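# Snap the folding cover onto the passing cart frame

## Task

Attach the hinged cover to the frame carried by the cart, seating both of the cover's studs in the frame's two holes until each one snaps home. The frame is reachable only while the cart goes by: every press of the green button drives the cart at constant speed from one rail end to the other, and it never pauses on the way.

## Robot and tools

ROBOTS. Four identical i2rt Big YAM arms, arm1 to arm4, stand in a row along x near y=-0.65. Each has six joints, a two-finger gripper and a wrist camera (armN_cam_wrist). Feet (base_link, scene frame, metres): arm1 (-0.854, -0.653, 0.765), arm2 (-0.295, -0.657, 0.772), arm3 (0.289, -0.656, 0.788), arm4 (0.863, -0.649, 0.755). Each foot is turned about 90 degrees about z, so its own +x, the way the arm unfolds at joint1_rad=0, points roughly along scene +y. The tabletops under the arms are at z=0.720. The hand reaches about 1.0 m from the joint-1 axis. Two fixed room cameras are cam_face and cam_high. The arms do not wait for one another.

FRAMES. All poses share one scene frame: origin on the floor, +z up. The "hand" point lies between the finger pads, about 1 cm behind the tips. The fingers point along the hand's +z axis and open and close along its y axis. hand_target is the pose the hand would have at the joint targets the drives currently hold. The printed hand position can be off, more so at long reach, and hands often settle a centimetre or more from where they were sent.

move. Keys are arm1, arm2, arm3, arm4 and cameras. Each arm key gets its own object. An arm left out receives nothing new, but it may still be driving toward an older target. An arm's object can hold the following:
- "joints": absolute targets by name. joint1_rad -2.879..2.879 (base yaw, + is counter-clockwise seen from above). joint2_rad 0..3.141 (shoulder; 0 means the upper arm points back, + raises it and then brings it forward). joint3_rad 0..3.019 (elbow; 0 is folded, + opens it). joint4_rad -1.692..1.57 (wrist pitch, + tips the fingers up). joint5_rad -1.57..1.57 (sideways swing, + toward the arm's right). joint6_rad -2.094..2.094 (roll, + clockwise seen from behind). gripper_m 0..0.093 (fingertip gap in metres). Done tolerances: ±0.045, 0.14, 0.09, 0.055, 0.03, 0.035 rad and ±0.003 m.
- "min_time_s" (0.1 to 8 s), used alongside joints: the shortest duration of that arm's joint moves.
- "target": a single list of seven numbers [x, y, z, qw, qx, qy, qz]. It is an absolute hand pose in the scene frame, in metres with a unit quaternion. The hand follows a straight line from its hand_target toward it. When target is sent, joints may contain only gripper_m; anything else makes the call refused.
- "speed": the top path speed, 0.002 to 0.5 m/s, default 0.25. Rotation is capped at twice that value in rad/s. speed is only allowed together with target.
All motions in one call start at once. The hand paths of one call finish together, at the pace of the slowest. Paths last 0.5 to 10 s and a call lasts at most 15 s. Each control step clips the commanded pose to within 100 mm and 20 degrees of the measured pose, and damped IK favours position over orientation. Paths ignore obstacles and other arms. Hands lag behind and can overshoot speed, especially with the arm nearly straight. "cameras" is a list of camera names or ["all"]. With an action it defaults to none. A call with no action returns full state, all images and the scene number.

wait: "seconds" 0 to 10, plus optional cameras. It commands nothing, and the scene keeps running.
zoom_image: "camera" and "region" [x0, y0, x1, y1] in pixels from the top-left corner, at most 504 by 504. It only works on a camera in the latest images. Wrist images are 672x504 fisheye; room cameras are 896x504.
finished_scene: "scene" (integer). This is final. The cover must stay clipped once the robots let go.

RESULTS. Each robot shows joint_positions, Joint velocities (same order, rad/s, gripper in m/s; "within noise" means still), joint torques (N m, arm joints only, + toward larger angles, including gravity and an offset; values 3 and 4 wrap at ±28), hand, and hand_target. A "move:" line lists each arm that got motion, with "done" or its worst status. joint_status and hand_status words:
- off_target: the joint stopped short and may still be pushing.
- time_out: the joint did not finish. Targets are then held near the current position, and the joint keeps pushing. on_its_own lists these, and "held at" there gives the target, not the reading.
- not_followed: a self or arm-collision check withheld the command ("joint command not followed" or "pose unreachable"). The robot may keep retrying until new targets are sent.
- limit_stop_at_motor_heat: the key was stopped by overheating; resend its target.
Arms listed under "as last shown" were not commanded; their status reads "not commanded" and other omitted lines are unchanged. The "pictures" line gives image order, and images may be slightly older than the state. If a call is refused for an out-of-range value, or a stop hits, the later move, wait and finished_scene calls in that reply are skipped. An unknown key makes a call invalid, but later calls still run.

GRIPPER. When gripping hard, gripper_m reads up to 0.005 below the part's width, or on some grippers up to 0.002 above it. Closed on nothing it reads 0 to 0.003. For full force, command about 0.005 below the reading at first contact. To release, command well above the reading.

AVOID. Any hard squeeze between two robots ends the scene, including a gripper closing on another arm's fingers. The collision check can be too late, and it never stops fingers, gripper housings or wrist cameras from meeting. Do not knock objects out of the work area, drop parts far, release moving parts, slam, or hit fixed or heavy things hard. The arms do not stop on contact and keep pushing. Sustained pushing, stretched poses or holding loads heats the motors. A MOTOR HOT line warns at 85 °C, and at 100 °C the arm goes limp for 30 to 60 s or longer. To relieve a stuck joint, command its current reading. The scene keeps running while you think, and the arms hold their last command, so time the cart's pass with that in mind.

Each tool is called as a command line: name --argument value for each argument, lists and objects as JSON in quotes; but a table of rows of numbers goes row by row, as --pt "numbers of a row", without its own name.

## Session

move

Scene clock: 0.00 s.
Joint torques (N m): no reading
Heat: arm1: hottest joint1_rad 26 °C; arm2: hottest joint2_rad 29 °C; arm3: hottest joint3_rad 28 °C; arm4: hottest joint3_rad 29 °C.
Joint velocities: within noise
arm1.joint_positions: joint1_rad=+0.225 joint2_rad=+0.605 joint3_rad=+1.404 joint4_rad=-1.251 joint5_rad=-0.154 joint6_rad=+0.009 gripper_m=+0.09396
arm1.joint_status: not commanded
arm1.hand: x=-0.9379 y=-0.4328 z=+1.3334 quat_wxyz=(-0.273, +0.689, -0.489, -0.459) (m; scene frame)
arm1.hand_target: x=-0.9372 y=-0.4359 z=+1.3475 quat_wxyz=(-0.282, +0.683, -0.483, -0.470) (m; scene frame)
arm1.hand_status: not commanded
arm2.joint_positions: joint1_rad=+0.456 joint2_rad=+0.616 joint3_rad=+1.389 joint4_rad=-1.402 joint5_rad=+0.215 joint6_rad=-0.023 gripper_m=+0.09396
arm2.joint_status: not commanded
arm2.hand: x=-0.3575 y=-0.4423 z=+1.3008 quat_wxyz=(-0.326, +0.730, -0.503, -0.329) (m; scene frame)
arm2.hand_target: x=-0.3565 y=-0.4443 z=+1.3122 quat_wxyz=(-0.332, +0.724, -0.501, -0.339) (m; scene frame)
arm2.hand_status: not commanded
arm3.joint_positions: joint1_rad=+0.360 joint2_rad=+0.615 joint3_rad=+1.443 joint4_rad=-1.392 joint5_rad=+0.196 joint6_rad=+0.450 gripper_m=+0.09396
arm3.joint_status: not commanded
arm3.hand: x=+0.2484 y=-0.4484 z=+1.3463 quat_wxyz=(-0.261, +0.548, -0.675, -0.420) (m; scene frame)
arm3.hand_target: x=+0.2495 y=-0.4514 z=+1.3562 quat_wxyz=(-0.264, +0.544, -0.671, -0.430) (m; scene frame)
arm3.hand_status: not commanded
arm4.joint_positions: joint1_rad=+0.427 joint2_rad=+0.599 joint3_rad=+1.310 joint4_rad=-1.383 joint5_rad=+0.227 joint6_rad=+0.147 gripper_m=+0.09396
arm4.joint_status: not commanded
arm4.hand: x=+0.8160 y=-0.4270 z=+1.2548 quat_wxyz=(-0.306, +0.670, -0.592, -0.326) (m; scene frame)
arm4.hand_target: x=+0.8166 y=-0.4286 z=+1.2657 quat_wxyz=(-0.311, +0.665, -0.590, -0.336) (m; scene frame)
arm4.hand_status: not commanded
pictures: arm1_cam_wrist, arm2_cam_wrist, arm3_cam_wrist, arm4_cam_wrist, cam_face, cam_high

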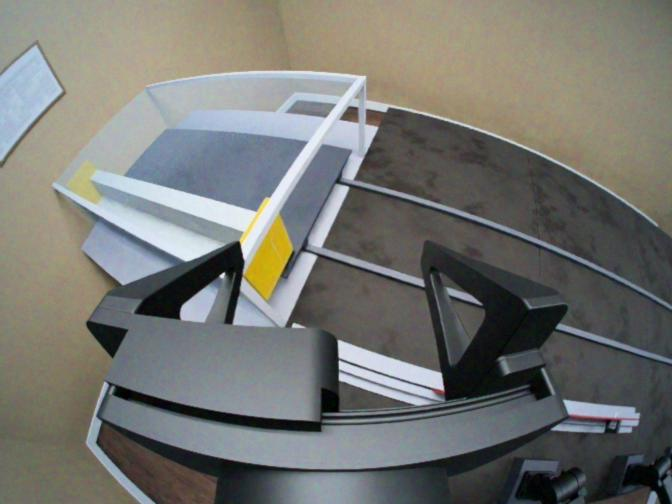

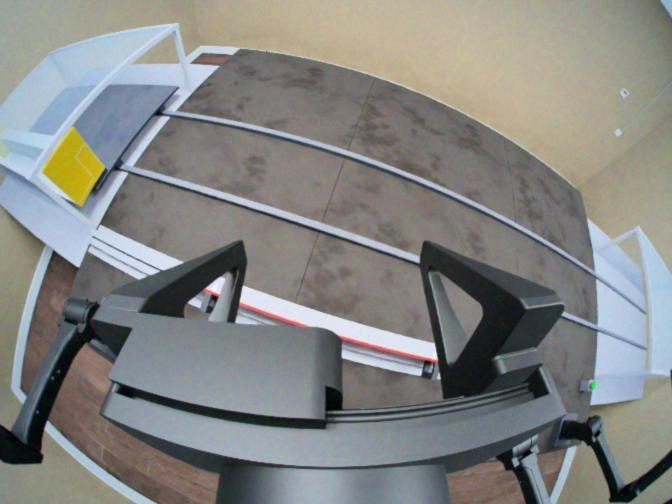

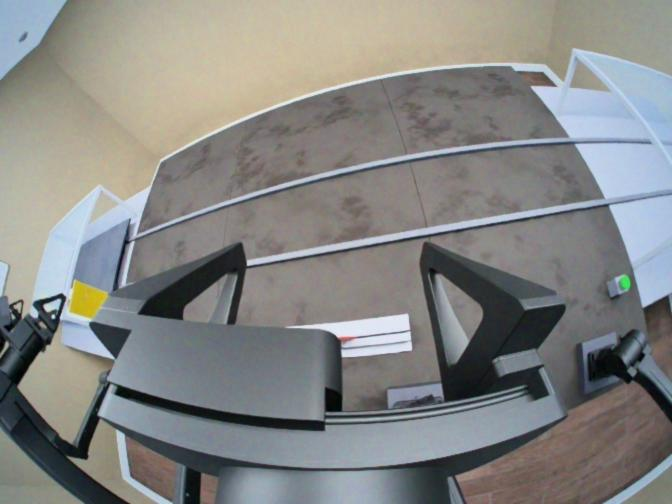

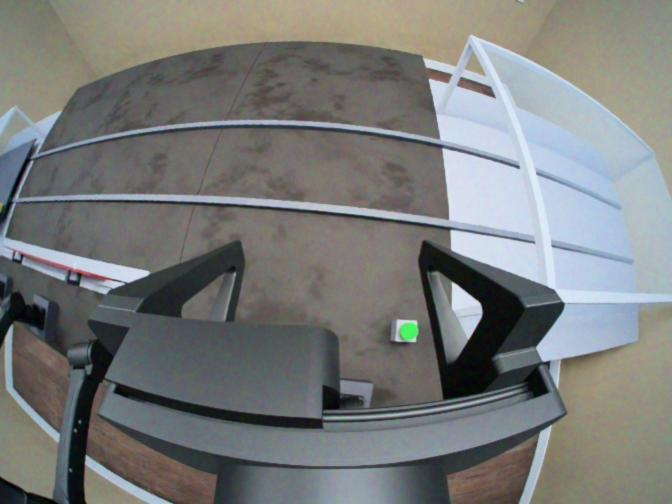

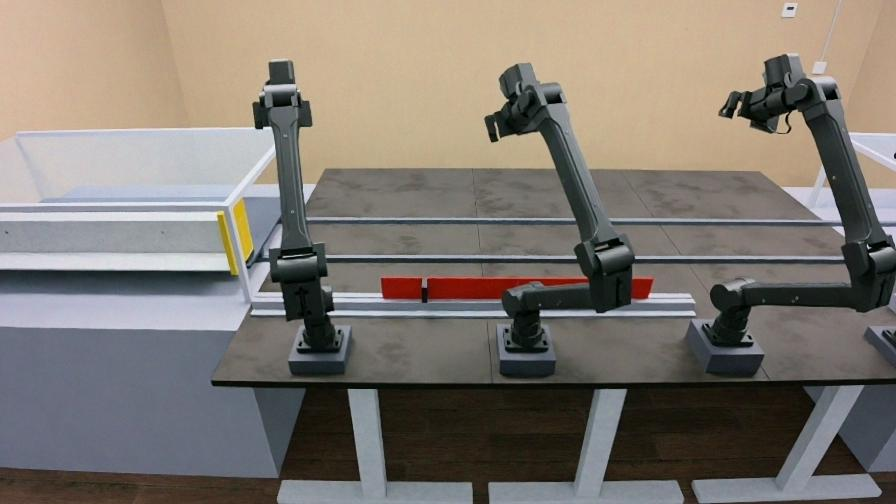

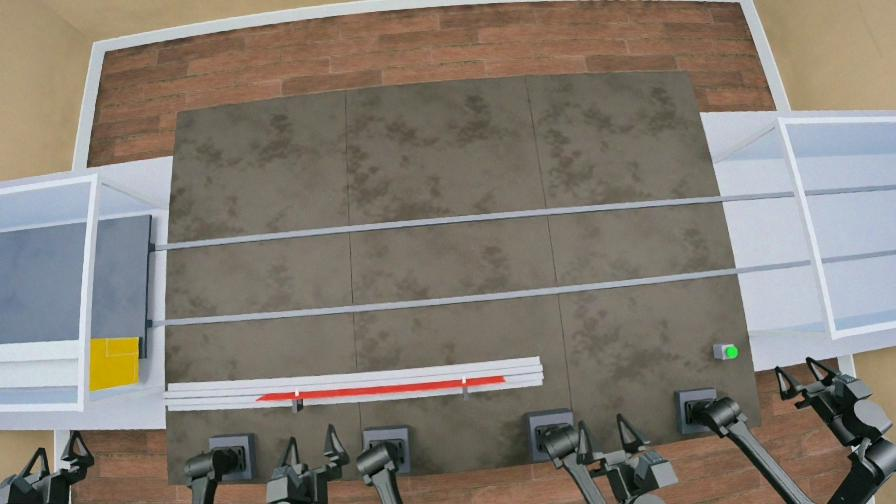

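move --arm1 '{"target": [-0.590, -0.530, 0.970, -0.2706, 0.6533, -0.6533, -0.2706], "speed": 0.3, "joints": {"gripper_m": 0.07}}' --arm2 '{"target": [-0.006, -0.530, 0.970, -0.2706, 0.6533, -0.6533, -0.2706], "speed": 0.3, "joints": {"gripper_m": 0.07}}' --arm4 '{"target": [1.009, -0.446, 0.880, 0.0, 0.7071, -0.7071, 0.0], "speed": 0.3, "joints": {"gripper_m": 0.0}}' --cameras '["arm1_cam_wrist","arm2_cam_wrist","arm4_cam_wrist"]'

Scene clock: 8.37 s.
Joint torques (N m): arm1=[0.09 -5.54 6.98 0.61 -0.49 -0.22] | arm2=[-0.62 -9.41 6.69 0.83 -0.41 -0.08] | arm3=[0.15 1.85 8.81 2.07 0.02 0.03] | arm4=[-2.49 -4.95 7.99 0.75 -0.04 -0.09]
Heat: arm1: hottest joint3_rad 27 °C; arm2: hottest joint2_rad 29 °C; arm3: hottest joint3_rad 29 °C; arm4: hottest joint3_rad 31 °C.
move: arm1 off_target; arm2 off_target; arm4 done
Joint velocities: within noise
arm1.joint_positions: joint1_rad=-1.587 joint2_rad=+1.067 joint3_rad=+0.807 joint4_rad=-1.354 joint5_rad=-0.786 joint6_rad=-1.556 gripper_m=+0.07010
arm1.joint_status: all done
arm1.hand: x=-0.5961 y=-0.5299 z=+0.9654 quat_wxyz=(-0.255, +0.644, -0.661, -0.289) (m; scene frame)
arm1.hand_target: x=-0.5939 y=-0.5305 z=+0.9688 quat_wxyz=(-0.265, +0.651, -0.654, -0.278) (m; scene frame)
arm1.hand_status: off_target (0.008 m and 3.1 deg from the pose sent, 0.512 m and 29.0 deg at the start; a joint's target at an end of its range on 16 of 77 steps)
arm2.joint_positions: joint1_rad=-1.540 joint2_rad=+1.136 joint3_rad=+0.851 joint4_rad=-1.296 joint5_rad=-0.787 joint6_rad=-1.526 gripper_m=+0.07012
arm2.joint_status: all done
arm2.hand: x=-0.0095 y=-0.5279 z=+0.9707 quat_wxyz=(-0.259, +0.645, -0.660, -0.285) (m; scene frame)
arm2.hand_target: x=-0.0088 y=-0.5306 z=+0.9693 quat_wxyz=(-0.265, +0.648, -0.658, -0.277) (m; scene frame)
arm2.hand_status: off_target (0.004 m and 2.5 deg from the pose sent, 0.491 m and 21.4 deg at the start)
arm3: as last shown
arm4.joint_positions: joint1_rad=-0.559 joint2_rad=+1.050 joint3_rad=+0.729 joint4_rad=-1.283 joint5_rad=-0.001 joint6_rad=-0.592 gripper_m=+0.00070
arm4.joint_status: all done
arm4.hand: x=+1.0036 y=-0.4478 z=+0.8809 quat_wxyz=(+0.015, +0.702, -0.712, +0.000) (m; scene frame)
arm4.hand_target: x=+1.0074 y=-0.4484 z=+0.8797 quat_wxyz=(+0.006, +0.704, -0.710, +0.000) (m; scene frame)
arm4.hand_status: done (0.006 m and 1.8 deg from the pose sent, 0.422 m and 53.5 deg at the start)
pictures: arm1_cam_wrist, arm2_cam_wrist, arm4_cam_wrist
led back after a hold (arm1 arm): the arm was led back toward your command in small steps, so it may still be short of it.
pose unreachable (arm1 arm): on one or more control steps of this call this arm could not follow its commanded pose, so it was not sent that pose on those steps. It may still have moved: this result reports where it is.
cause: moving toward the commanded pose would bring a part of the arm too close to another arm (this arm's wrist (the part past joint 4) and the arm2 arm's upper arm (the part past joint 2), 39 mm apart when this arm was first held).

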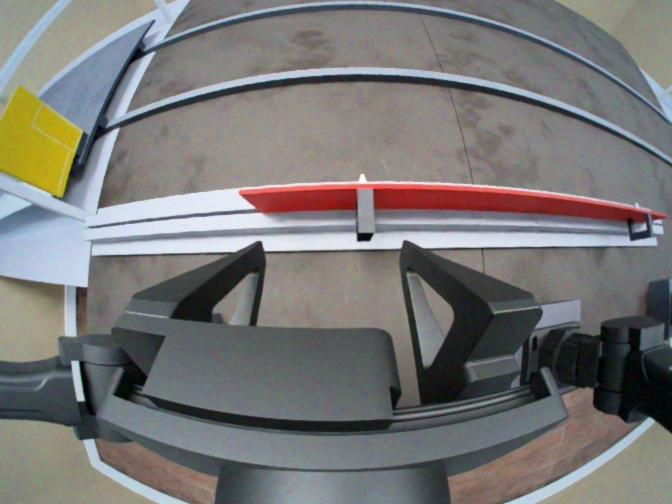

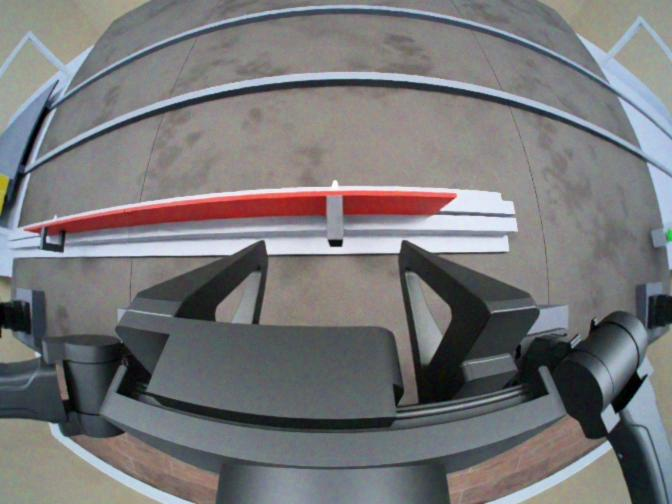

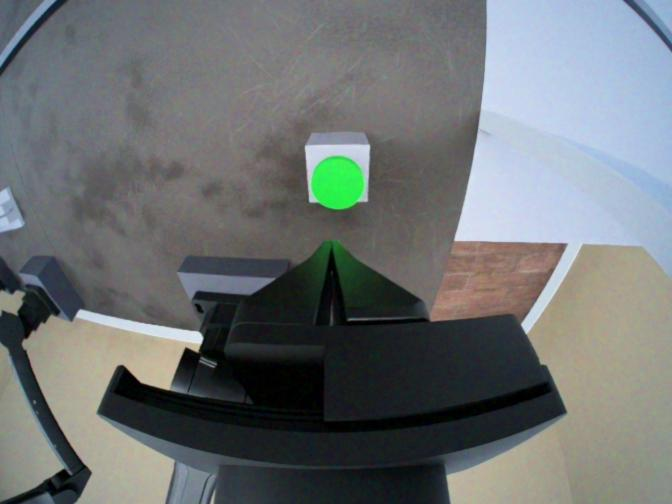

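move --arm4 '{"target": [1.013, -0.445, 0.780, 0.0, 0.7071, -0.7071, 0.0], "speed": 0.15}' --cameras '["arm1_cam_wrist","arm2_cam_wrist","arm4_cam_wrist"]'

zoom_image --camera "arm1_cam_wrist" --region '[300, 160, 440, 260]'

zoom_image --camera "arm2_cam_wrist" --region '[270, 160, 410, 260]'

Scene clock: 11.03 s.
Joint torques (N m): arm1=[0.09 -5.54 6.9 0.62 -0.5 -0.22] | arm2=[-0.21 -9.29 6.68 0.87 -0.42 -0.1] | arm3=[0.21 1.9 8.8 2.09 0.02 0.03] | arm4=[-2.37 -1.67 5.34 2.71 0.05 -0.1]
Heat: arm1: hottest joint3_rad 27 °C; arm2: hottest joint2_rad 29 °C; arm3: hottest joint3_rad 29 °C; arm4: hottest joint3_rad 31 °C.
move: arm4 off_target
Joint velocities: within noise
arm1, arm2, arm3: as last shown
arm4.joint_positions: joint1_rad=-0.565 joint2_rad=+1.170 joint3_rad=+0.576 joint4_rad=-0.975 joint5_rad=+0.000 joint6_rad=-0.609 gripper_m=+0.00070
arm4.joint_status: not commanded
arm4.hand: x=+1.0090 y=-0.4425 z=+0.8004 quat_wxyz=(-0.003, +0.706, -0.708, -0.003) (m; scene frame)
arm4.hand_target: x=+1.0112 y=-0.4465 z=+0.7825 quat_wxyz=(+0.000, +0.707, -0.707, +0.000) (m; scene frame)
arm4.hand_status: off_target (0.021 m and 0.5 deg from the pose sent, 0.101 m and 1.8 deg at the start)
pictures: arm1_cam_wrist, arm2_cam_wrist, arm4_cam_wrist

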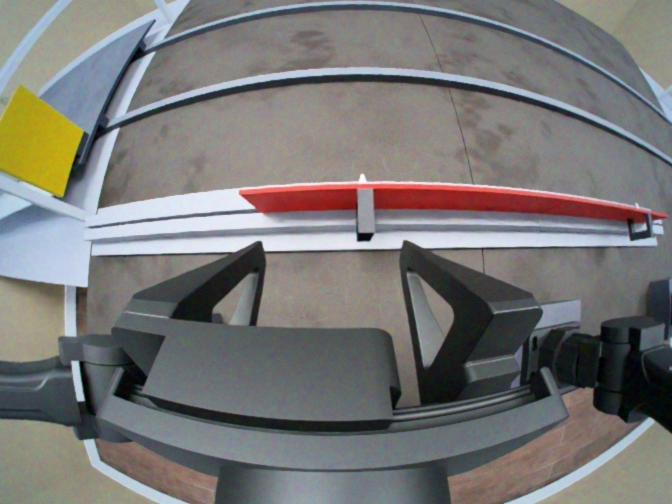

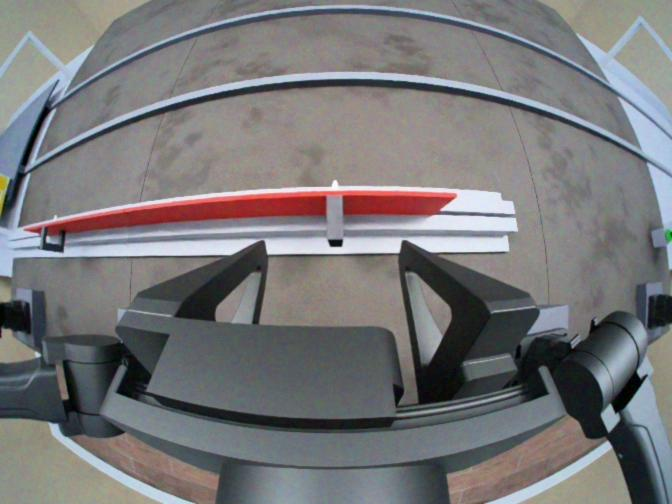

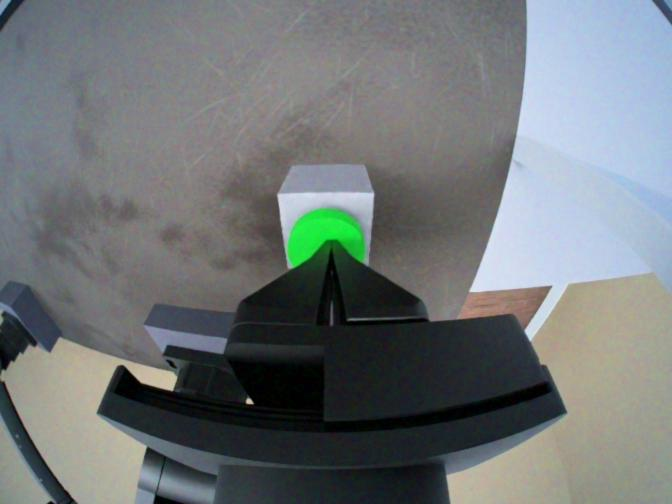

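Scaled by 3.600 from the camera's 672x504 image, which has a finer 960x720 frame.

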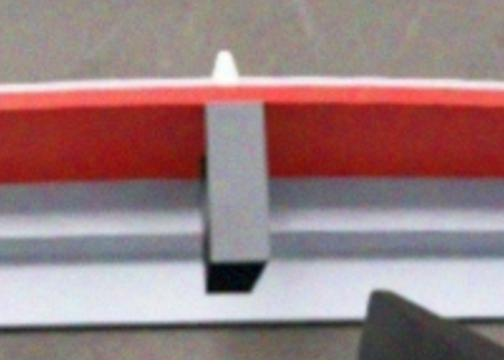

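Scaled by 3.600 from the camera's 672x504 image, which has a finer 960x720 frame.

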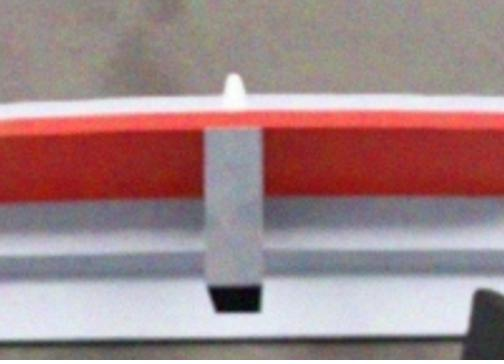

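move --arm1 '{"target": [-0.572, -0.518, 0.865, -0.280, 0.658, -0.649, -0.260], "speed": 0.2}' --arm2 '{"target": [-0.010, -0.520, 0.860, -0.280, 0.658, -0.649, -0.260], "speed": 0.2}' --arm4 '{"target": [1.009, -0.446, 0.900, 0.0, 0.7071, -0.7071, 0.0], "speed": 0.2}' --cameras '["arm1_cam_wrist","arm2_cam_wrist","cam_high","cam_face"]'

zoom_image --camera "arm1_cam_wrist" --region '[230, 120, 430, 320]'

zoom_image --camera "arm2_cam_wrist" --region '[230, 120, 430, 320]'

Scene clock: 19.47 s.
Joint torques (N m): arm1=[1.55 -5.71 5.75 0.9 -0.42 0.06] | arm2=[0.97 -8.59 5.85 1.03 -0.41 0.13] | arm3=[0.15 1.79 8.8 2.07 0.02 0.02] | arm4=[-1.67 -4.48 11.89 -0.39 0.02 0.01]
Heat: arm1: hottest joint3_rad 27 °C; arm2: hottest joint3_rad 30 °C; arm3: hottest joint3_rad 30 °C; arm4: hottest joint3_rad 32 °C.
move: arm1 done; arm2 done; arm4 off_target
Joint velocities: within noise
arm1.joint_positions: joint1_rad=-1.559 joint2_rad=+1.219 joint3_rad=+0.630 joint4_rad=-0.917 joint5_rad=-0.780 joint6_rad=-1.522 gripper_m=+0.07010
arm1.joint_status: not commanded
arm1.hand: x=-0.5729 y=-0.5222 z=+0.8657 quat_wxyz=(-0.281, +0.657, -0.649, -0.260) (m; scene frame)
arm1.hand_target: x=-0.5729 y=-0.5183 z=+0.8652 quat_wxyz=(-0.281, +0.660, -0.647, -0.259) (m; scene frame)
arm1.hand_status: done (0.004 m and 0.2 deg from the pose sent, 0.104 m and 4.9 deg at the start)
arm2.joint_positions: joint1_rad=-1.519 joint2_rad=+1.243 joint3_rad=+0.621 joint4_rad=-0.868 joint5_rad=-0.779 joint6_rad=-1.514 gripper_m=+0.07012
arm2.joint_status: not commanded
arm2.hand: x=-0.0103 y=-0.5223 z=+0.8634 quat_wxyz=(-0.283, +0.660, -0.646, -0.258) (m; scene frame)
arm2.hand_target: x=-0.0114 y=-0.5193 z=+0.8603 quat_wxyz=(-0.280, +0.661, -0.646, -0.259) (m; scene frame)
arm2.hand_status: done (0.004 m and 0.6 deg from the pose sent, 0.111 m and 4.2 deg at the start)
arm3: as last shown
arm4.joint_positions: joint1_rad=-0.567 joint2_rad=+1.026 joint3_rad=+0.721 joint4_rad=-1.297 joint5_rad=+0.002 joint6_rad=-0.609 gripper_m=+0.00070
arm4.joint_status: not commanded
arm4.hand: x=+1.0021 y=-0.4542 z=+0.8837 quat_wxyz=(+0.013, +0.706, -0.708, +0.001) (m; scene frame)
arm4.hand_target: x=+1.0098 y=-0.4456 z=+0.8993 quat_wxyz=(+0.000, +0.707, -0.708, +0.000) (m; scene frame)
arm4.hand_status: off_target (0.020 m and 1.5 deg from the pose sent, 0.100 m and 0.5 deg at the start)
pictures: arm1_cam_wrist, arm2_cam_wrist, cam_face, cam_high

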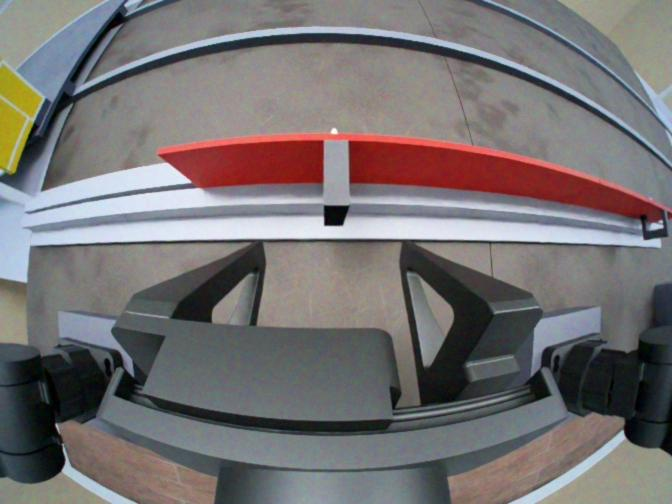

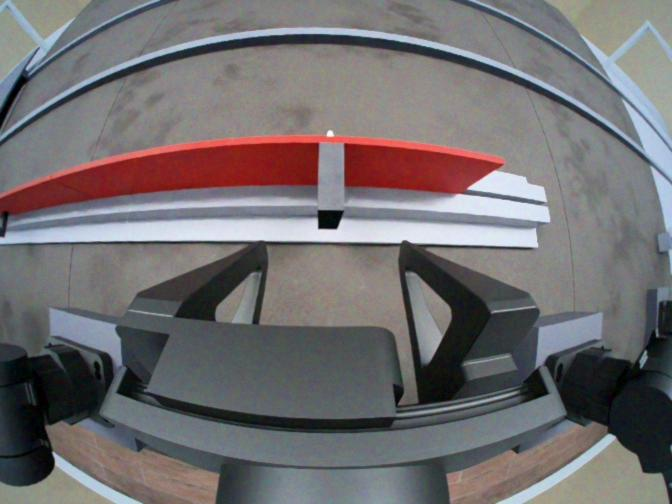

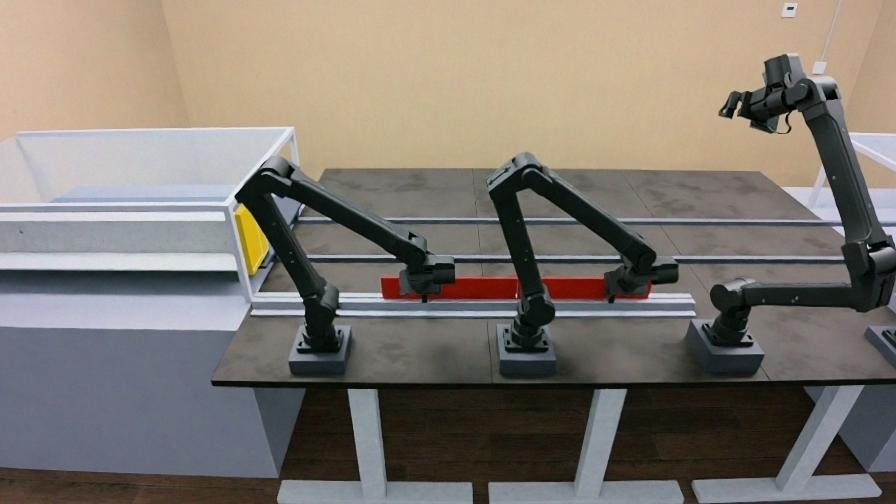

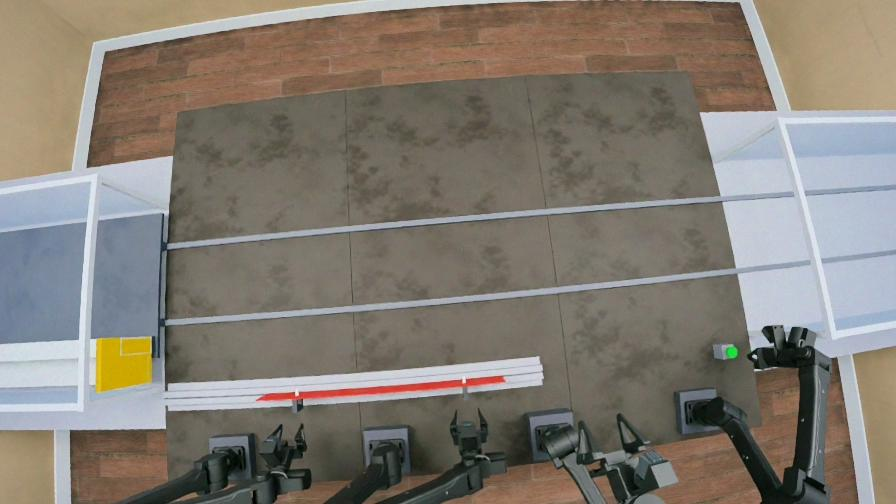

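Scaled by 2.520 from the camera's 672x504 image, which has a finer 960x720 frame.

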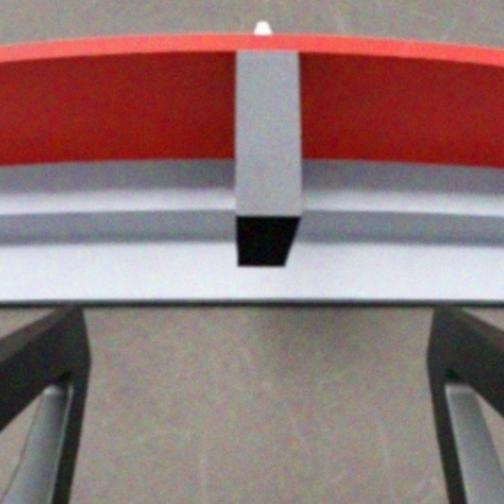

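Scaled by 2.520 from the camera's 672x504 image, which has a finer 960x720 frame.

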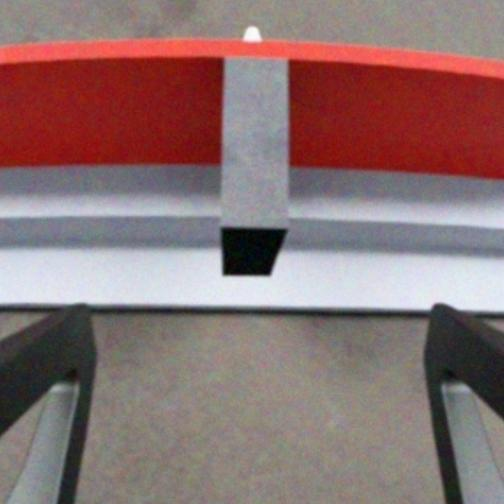

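move --arm1 '{"target": [-0.5705, -0.496, 0.841, -0.3265, 0.6272, -0.6272, -0.3265], "speed": 0.15}' --arm2 '{"target": [-0.0095, -0.502, 0.841, -0.3265, 0.6272, -0.6272, -0.3265], "speed": 0.15}' --cameras '["arm1_cam_wrist","arm2_cam_wrist"]'

move --arm1 '{"target": [-0.5705, -0.455, 0.812, -0.3265, 0.6272, -0.6272, -0.3265], "speed": 0.08}' --arm2 '{"target": [-0.0095, -0.460, 0.812, -0.3265, 0.6272, -0.6272, -0.3265], "speed": 0.08}' --cameras '["arm1_cam_wrist","arm2_cam_wrist"]'

zoom_image --camera "arm1_cam_wrist" --region '[230, 100, 430, 300]'

zoom_image --camera "arm2_cam_wrist" --region '[230, 100, 430, 300]'

Scene clock: 28.20 s.
Joint torques (N m): arm1=[1.55 -6.24 4.72 0.91 -0.87 0.03] | arm2=[-0.03 -8.88 4.74 1.06 -0.75 0.11] | arm3=[0.15 1.79 8.81 2.1 0.02 0.03] | arm4=[-1.85 -3.78 11.82 -0.44 -0.01 0.04]
Heat: arm1: hottest joint3_rad 28 °C; arm2: hottest joint3_rad 30 °C; arm3: hottest joint3_rad 31 °C; arm4: hottest joint3_rad 35 °C.
move: arm1 done; arm2 done
Joint velocities: within noise
arm1.joint_positions: joint1_rad=-1.553 joint2_rad=+1.341 joint3_rad=+0.583 joint4_rad=-0.739 joint5_rad=-0.947 joint6_rad=-1.485 gripper_m=+0.07010
arm1.joint_status: not commanded
arm1.hand: x=-0.5682 y=-0.5013 z=+0.8424 quat_wxyz=(-0.327, +0.626, -0.631, -0.321) (m; scene frame)
arm1.hand_target: x=-0.5706 y=-0.4963 z=+0.8412 quat_wxyz=(-0.326, +0.627, -0.628, -0.326) (m; scene frame)
arm1.hand_status: done (0.006 m and 0.7 deg from the pose sent, 0.036 m and 10.1 deg at the start)
arm2.joint_positions: joint1_rad=-1.522 joint2_rad=+1.360 joint3_rad=+0.585 joint4_rad=-0.725 joint5_rad=-0.951 joint6_rad=-1.501 gripper_m=+0.07012
arm2.joint_status: not commanded
arm2.hand: x=-0.0068 y=-0.5036 z=+0.8457 quat_wxyz=(-0.329, +0.631, -0.625, -0.322) (m; scene frame)
arm2.hand_target: x=-0.0094 y=-0.5027 z=+0.8413 quat_wxyz=(-0.327, +0.626, -0.628, -0.327) (m; scene frame)
arm2.hand_status: done (0.006 m and 0.8 deg from the pose sent, 0.030 m and 10.2 deg at the start)
arm3, arm4: as last shown
pictures: arm1_cam_wrist, arm2_cam_wrist

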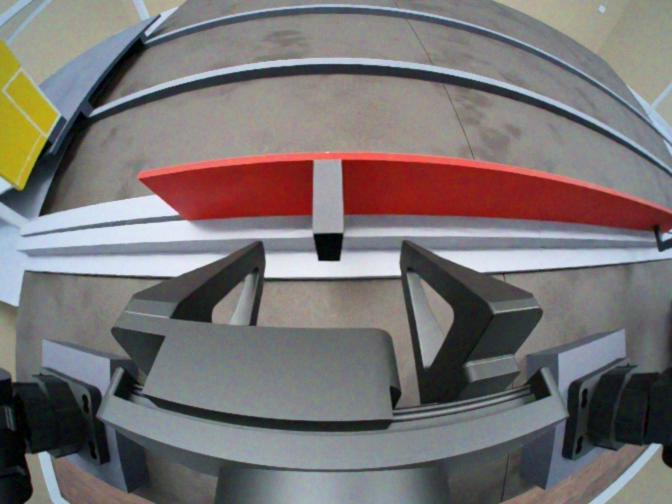

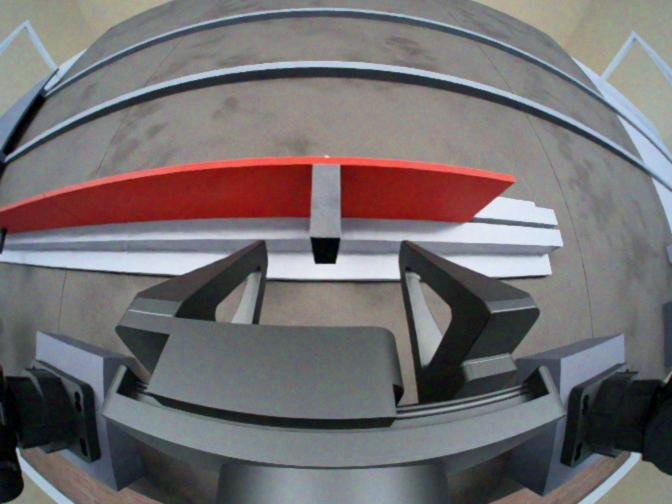

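Scene clock: 29.67 s.
Joint torques (N m): arm1=[1.26 -6.53 4.22 1.29 -0.43 0.04] | arm2=[0.73 -9.35 4.37 1.29 -0.39 0.16] | arm3=[0.26 1.85 8.81 2.07 0.01 0.02] | arm4=[-1.85 -3.84 11.96 -0.55 0 0.01]
Heat: arm1: hottest joint3_rad 28 °C; arm2: hottest joint2_rad 30 °C; arm3: hottest joint3_rad 31 °C; arm4: hottest joint3_rad 36 °C.
move: arm1 done; arm2 done
Joint velocities: within noise
arm1.joint_positions: joint1_rad=-1.409 joint2_rad=+1.407 joint3_rad=+0.529 joint4_rad=-0.428 joint5_rad=-0.930 joint6_rad=-1.252 gripper_m=+0.07010
arm1.joint_status: not commanded
arm1.hand: x=-0.5674 y=-0.4586 z=+0.8152 quat_wxyz=(-0.329, +0.627, -0.627, -0.324) (m; scene frame)
arm1.hand_target: x=-0.5703 y=-0.4557 z=+0.8119 quat_wxyz=(-0.326, +0.628, -0.628, -0.325) (m; scene frame)
arm1.hand_status: done (0.006 m and 0.5 deg from the pose sent, 0.055 m and 0.7 deg at the start)
arm2.joint_positions: joint1_rad=-1.382 joint2_rad=+1.425 joint3_rad=+0.530 joint4_rad=-0.406 joint5_rad=-0.933 joint6_rad=-1.261 gripper_m=+0.07012
arm2.joint_status: not commanded
arm2.hand: x=-0.0052 y=-0.4621 z=+0.8182 quat_wxyz=(-0.332, +0.629, -0.624, -0.322) (m; scene frame)
arm2.hand_target: x=-0.0099 y=-0.4606 z=+0.8119 quat_wxyz=(-0.326, +0.628, -0.627, -0.326) (m; scene frame)
arm2.hand_status: done (0.008 m and 0.9 deg from the pose sent, 0.055 m and 0.8 deg at the start)
arm3, arm4: as last shown
pictures: arm1_cam_wrist, arm2_cam_wrist

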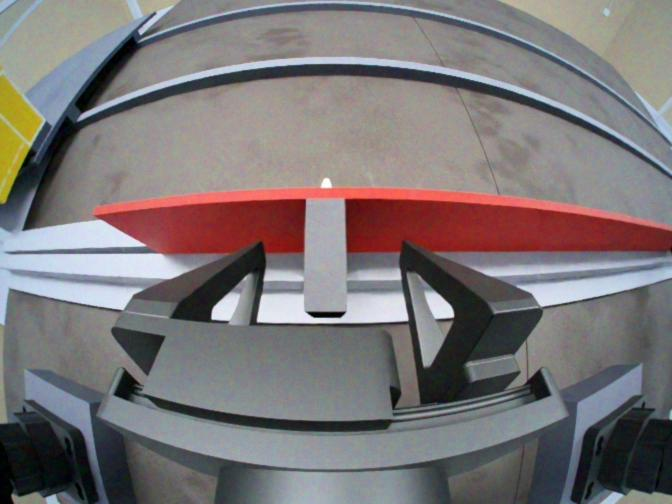

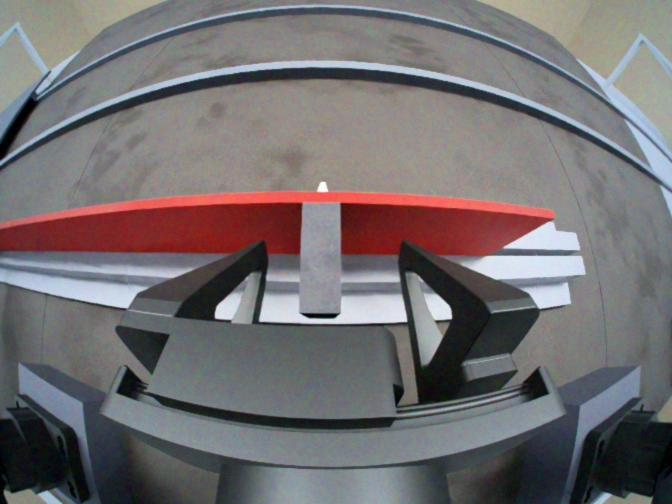

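Scaled by 2.520 from the camera's 672x504 image, which has a finer 960x720 frame.

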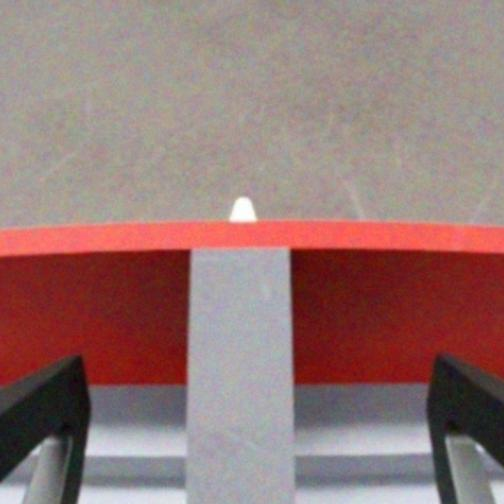

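Scaled by 2.520 from the camera's 672x504 image, which has a finer 960x720 frame.

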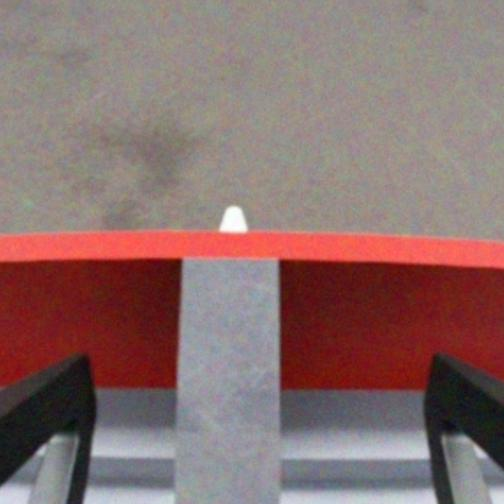

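move --arm1 '{"target": [-0.5745, -0.449, 0.808, -0.3265, 0.6272, -0.6272, -0.3265], "speed": 0.08}' --arm2 '{"target": [-0.0150, -0.4545, 0.806, -0.3265, 0.6272, -0.6272, -0.3265], "speed": 0.08}' --cameras '[]'

move --arm1 '{"joints": {"gripper_m": 0.005}}' --arm2 '{"joints": {"gripper_m": 0.005}}' --cameras '["arm1_cam_wrist","arm2_cam_wrist","cam_high"]'

Scene clock: 32.47 s.
Joint torques (N m): arm1=[1.2 -6.24 4.15 1.36 -0.41 0.06] | arm2=[0.85 -9.29 4.22 1.37 -0.39 0.16] | arm3=[0.21 1.79 8.83 2.07 0.02 0.03] | arm4=[-1.49 -4.54 11.9 -0.36 0 0.03]
Heat: arm1: hottest joint3_rad 28 °C; arm2: hottest joint2_rad 30 °C; arm3: hottest joint3_rad 32 °C; arm4: hottest joint3_rad 37 °C.
move: arm1 done; arm2 done
Joint velocities: within noise
arm1.joint_positions: joint1_rad=-1.388 joint2_rad=+1.407 joint3_rad=+0.512 joint4_rad=-0.378 joint5_rad=-0.927 joint6_rad=-1.213 gripper_m=+0.07010
arm1.joint_status: not commanded
arm1.hand: x=-0.5709 y=-0.4527 z=+0.8123 quat_wxyz=(-0.331, +0.626, -0.627, -0.324) (m; scene frame)
arm1.hand_target: x=-0.5747 y=-0.4490 z=+0.8084 quat_wxyz=(-0.326, +0.628, -0.627, -0.327) (m; scene frame)
arm1.hand_status: done (0.007 m and 0.6 deg from the pose sent, 0.014 m and 0.5 deg at the start)
arm2.joint_positions: joint1_rad=-1.362 joint2_rad=+1.429 joint3_rad=+0.509 joint4_rad=-0.349 joint5_rad=-0.928 joint6_rad=-1.224 gripper_m=+0.07012
arm2.joint_status: not commanded
arm2.hand: x=-0.0096 y=-0.4569 z=+0.8134 quat_wxyz=(-0.334, +0.629, -0.624, -0.322) (m; scene frame)
arm2.hand_target: x=-0.0151 y=-0.4546 z=+0.8064 quat_wxyz=(-0.326, +0.628, -0.627, -0.326) (m; scene frame)
arm2.hand_status: done (0.009 m and 1.1 deg from the pose sent, 0.017 m and 0.9 deg at the start)
arm3, arm4: as last shown
pictures: none
No camera images: "cameras" was empty.

Scene clock: 33.10 s.
Joint torques (N m): arm1=[1.44 -6.24 4.18 1.24 -0.46 0.05] | arm2=[1.38 -8.82 4.14 1.46 -0.31 0.02] | arm3=[0.15 1.9 8.79 2.09 0.02 0.02] | arm4=[-1.61 -4.13 11.97 -0.43 -0.04 0.01]
Heat: arm1: hottest joint3_rad 28 °C; arm2: hottest joint2_rad 30 °C; arm3: hottest joint3_rad 32 °C; arm4: hottest joint3_rad 37 °C.
move: arm1 off_target; arm2 off_target
Joint velocities: within noise
arm1.joint_positions: joint1_rad=-1.389 joint2_rad=+1.407 joint3_rad=+0.512 joint4_rad=-0.374 joint5_rad=-0.925 joint6_rad=-1.212 gripper_m=+0.01456
arm1.joint_status: gripper_m off_target (ended at +0.01458, target +0.00500)
arm1.hand: x=-0.5697 y=-0.4531 z=+0.8124 quat_wxyz=(-0.332, +0.626, -0.627, -0.323) (m; scene frame)
arm1.hand_target: x=-0.5741 y=-0.4494 z=+0.8085 quat_wxyz=(-0.327, +0.627, -0.627, -0.326) (m; scene frame)
arm1.hand_status: not commanded
arm2.joint_positions: joint1_rad=-1.364 joint2_rad=+1.429 joint3_rad=+0.507 joint4_rad=-0.349 joint5_rad=-0.930 joint6_rad=-1.207 gripper_m=+0.01555
arm2.joint_status: gripper_m off_target (ended at +0.01558, target +0.00500)
arm2.hand: x=-0.0101 y=-0.4573 z=+0.8131 quat_wxyz=(-0.332, +0.622, -0.630, -0.325) (m; scene frame)
arm2.hand_target: x=-0.0149 y=-0.4552 z=+0.8063 quat_wxyz=(-0.325, +0.625, -0.629, -0.327) (m; scene frame)
arm2.hand_status: not commanded
arm3, arm4: as last shown
pictures: arm1_cam_wrist, arm2_cam_wrist, cam_high

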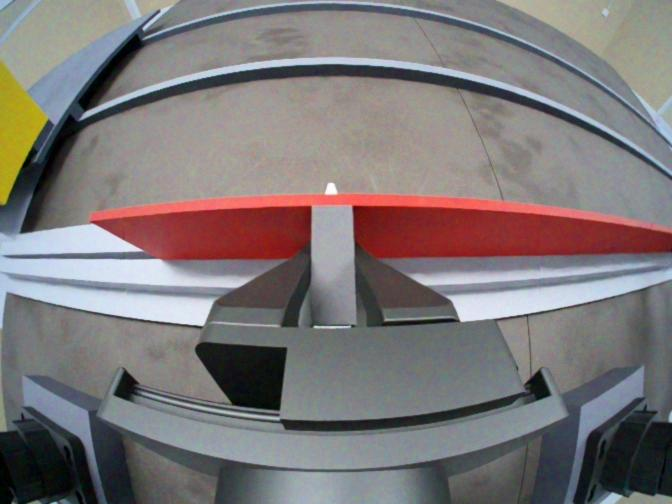

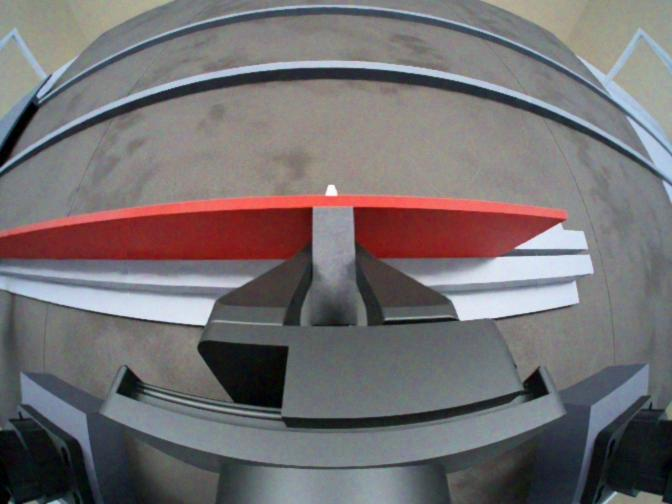

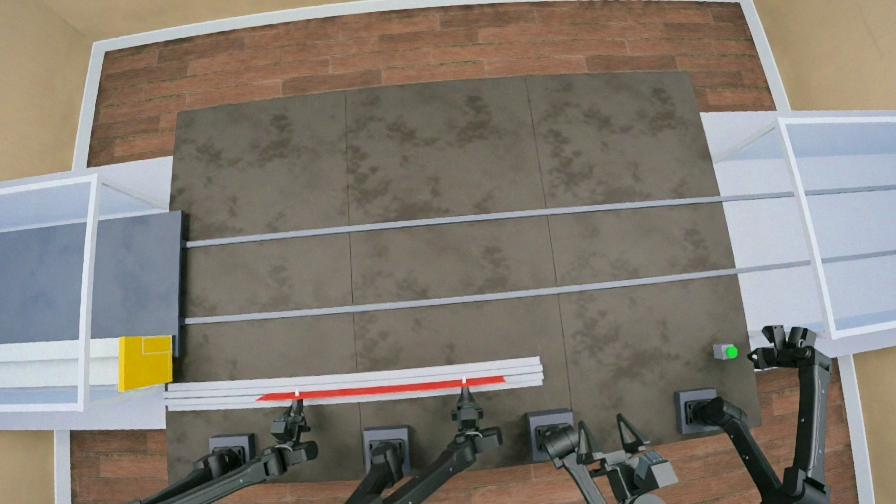

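move --arm1 '{"target": [-0.5745, -0.455, 0.915, -0.3265, 0.6272, -0.6272, -0.3265], "speed": 0.08}' --arm2 '{"target": [-0.0150, -0.4605, 0.915, -0.3265, 0.6272, -0.6272, -0.3265], "speed": 0.08}' --cameras '["arm1_cam_wrist","arm2_cam_wrist","cam_face"]'

Scene clock: 38.43 s.
Joint torques (N m): arm1=[-0.38 -6.65 11.08 -0.02 -1.18 -0.05] | arm2=[-0.79 -10.58 12.11 -0.14 -1.64 0.47] | arm3=[0.21 1.85 8.8 2.09 0.01 0.03] | arm4=[-1.67 -3.9 11.99 -0.38 -0.02 0.03]
Heat: arm1: hottest joint3_rad 29 °C; arm2: hottest joint3_rad 31 °C; arm3: hottest joint3_rad 32 °C; arm4: hottest joint3_rad 39 °C.
move: arm1 off_target; arm2 off_target
Joint velocities: within noise
arm1.joint_positions: joint1_rad=-1.383 joint2_rad=+1.168 joint3_rad=+0.580 joint4_rad=-0.777 joint5_rad=-0.912 joint6_rad=-1.233 gripper_m=+0.01456
arm1.joint_status: not commanded
arm1.hand: x=-0.5989 y=-0.4591 z=+0.8826 quat_wxyz=(-0.296, +0.624, -0.640, -0.338) (m; scene frame)
arm1.hand_target: x=-0.5757 y=-0.4551 z=+0.9141 quat_wxyz=(-0.326, +0.628, -0.627, -0.326) (m; scene frame)
arm1.hand_status: off_target (0.041 m and 4.0 deg from the pose sent, 0.103 m and 0.8 deg at the start)
arm2.joint_positions: joint1_rad=-1.351 joint2_rad=+1.189 joint3_rad=+0.553 joint4_rad=-0.741 joint5_rad=-0.901 joint6_rad=-1.299 gripper_m=+0.01571
arm2.joint_status: not commanded
arm2.hand: x=-0.0439 y=-0.4640 z=+0.8742 quat_wxyz=(-0.299, +0.645, -0.622, -0.327) (m; scene frame)
arm2.hand_target: x=-0.0161 y=-0.4590 z=+0.9140 quat_wxyz=(-0.330, +0.633, -0.621, -0.324) (m; scene frame)
arm2.hand_status: off_target (0.050 m and 3.8 deg from the pose sent, 0.102 m and 0.9 deg at the start)
arm3.joint_positions: joint1_rad=+0.360 joint2_rad=+0.615 joint3_rad=+1.443 joint4_rad=-1.392 joint5_rad=+0.196 joint6_rad=+0.450 gripper_m=+0.09396
arm3.joint_status: not commanded
arm3.hand: x=+0.2484 y=-0.4484 z=+1.3463 quat_wxyz=(-0.261, +0.548, -0.675, -0.420) (m; scene frame)
arm3.hand_target: x=+0.2495 y=-0.4514 z=+1.3562 quat_wxyz=(-0.264, +0.544, -0.671, -0.430) (m; scene frame)
arm3.hand_status: not commanded
arm4: as last shown
pictures: arm1_cam_wrist, arm2_cam_wrist, cam_face

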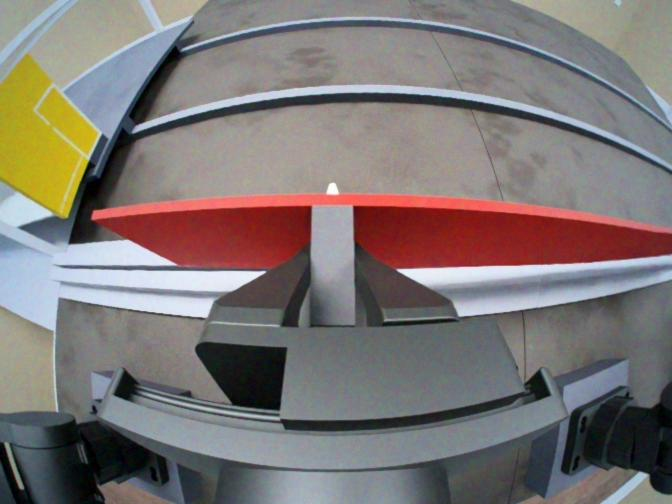

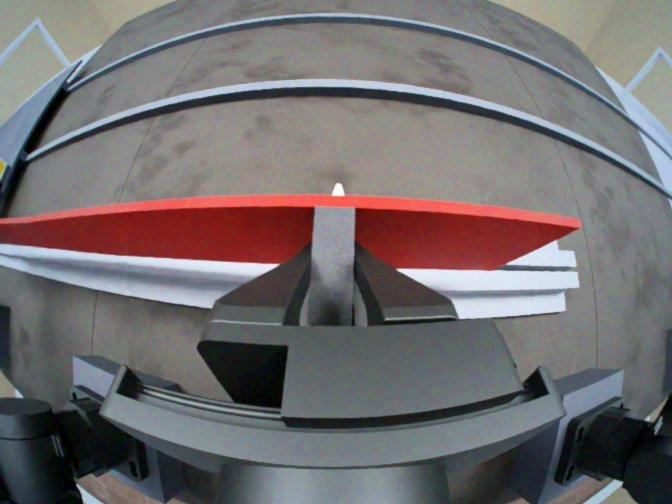

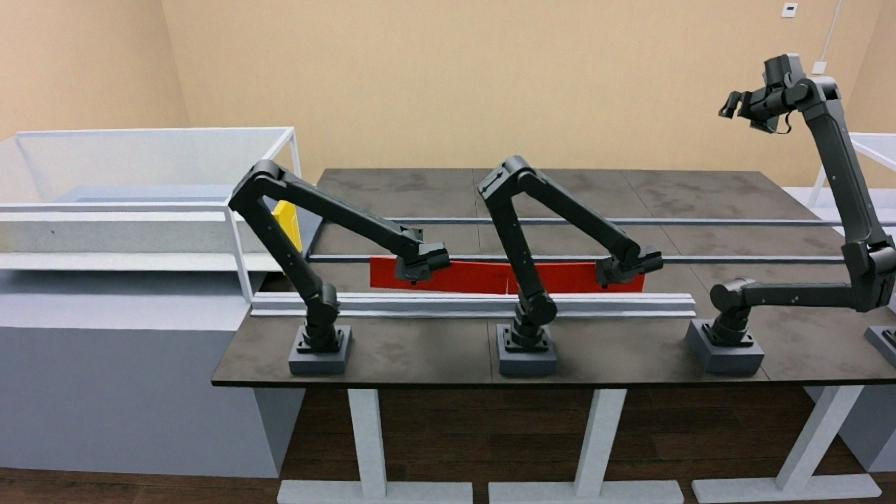

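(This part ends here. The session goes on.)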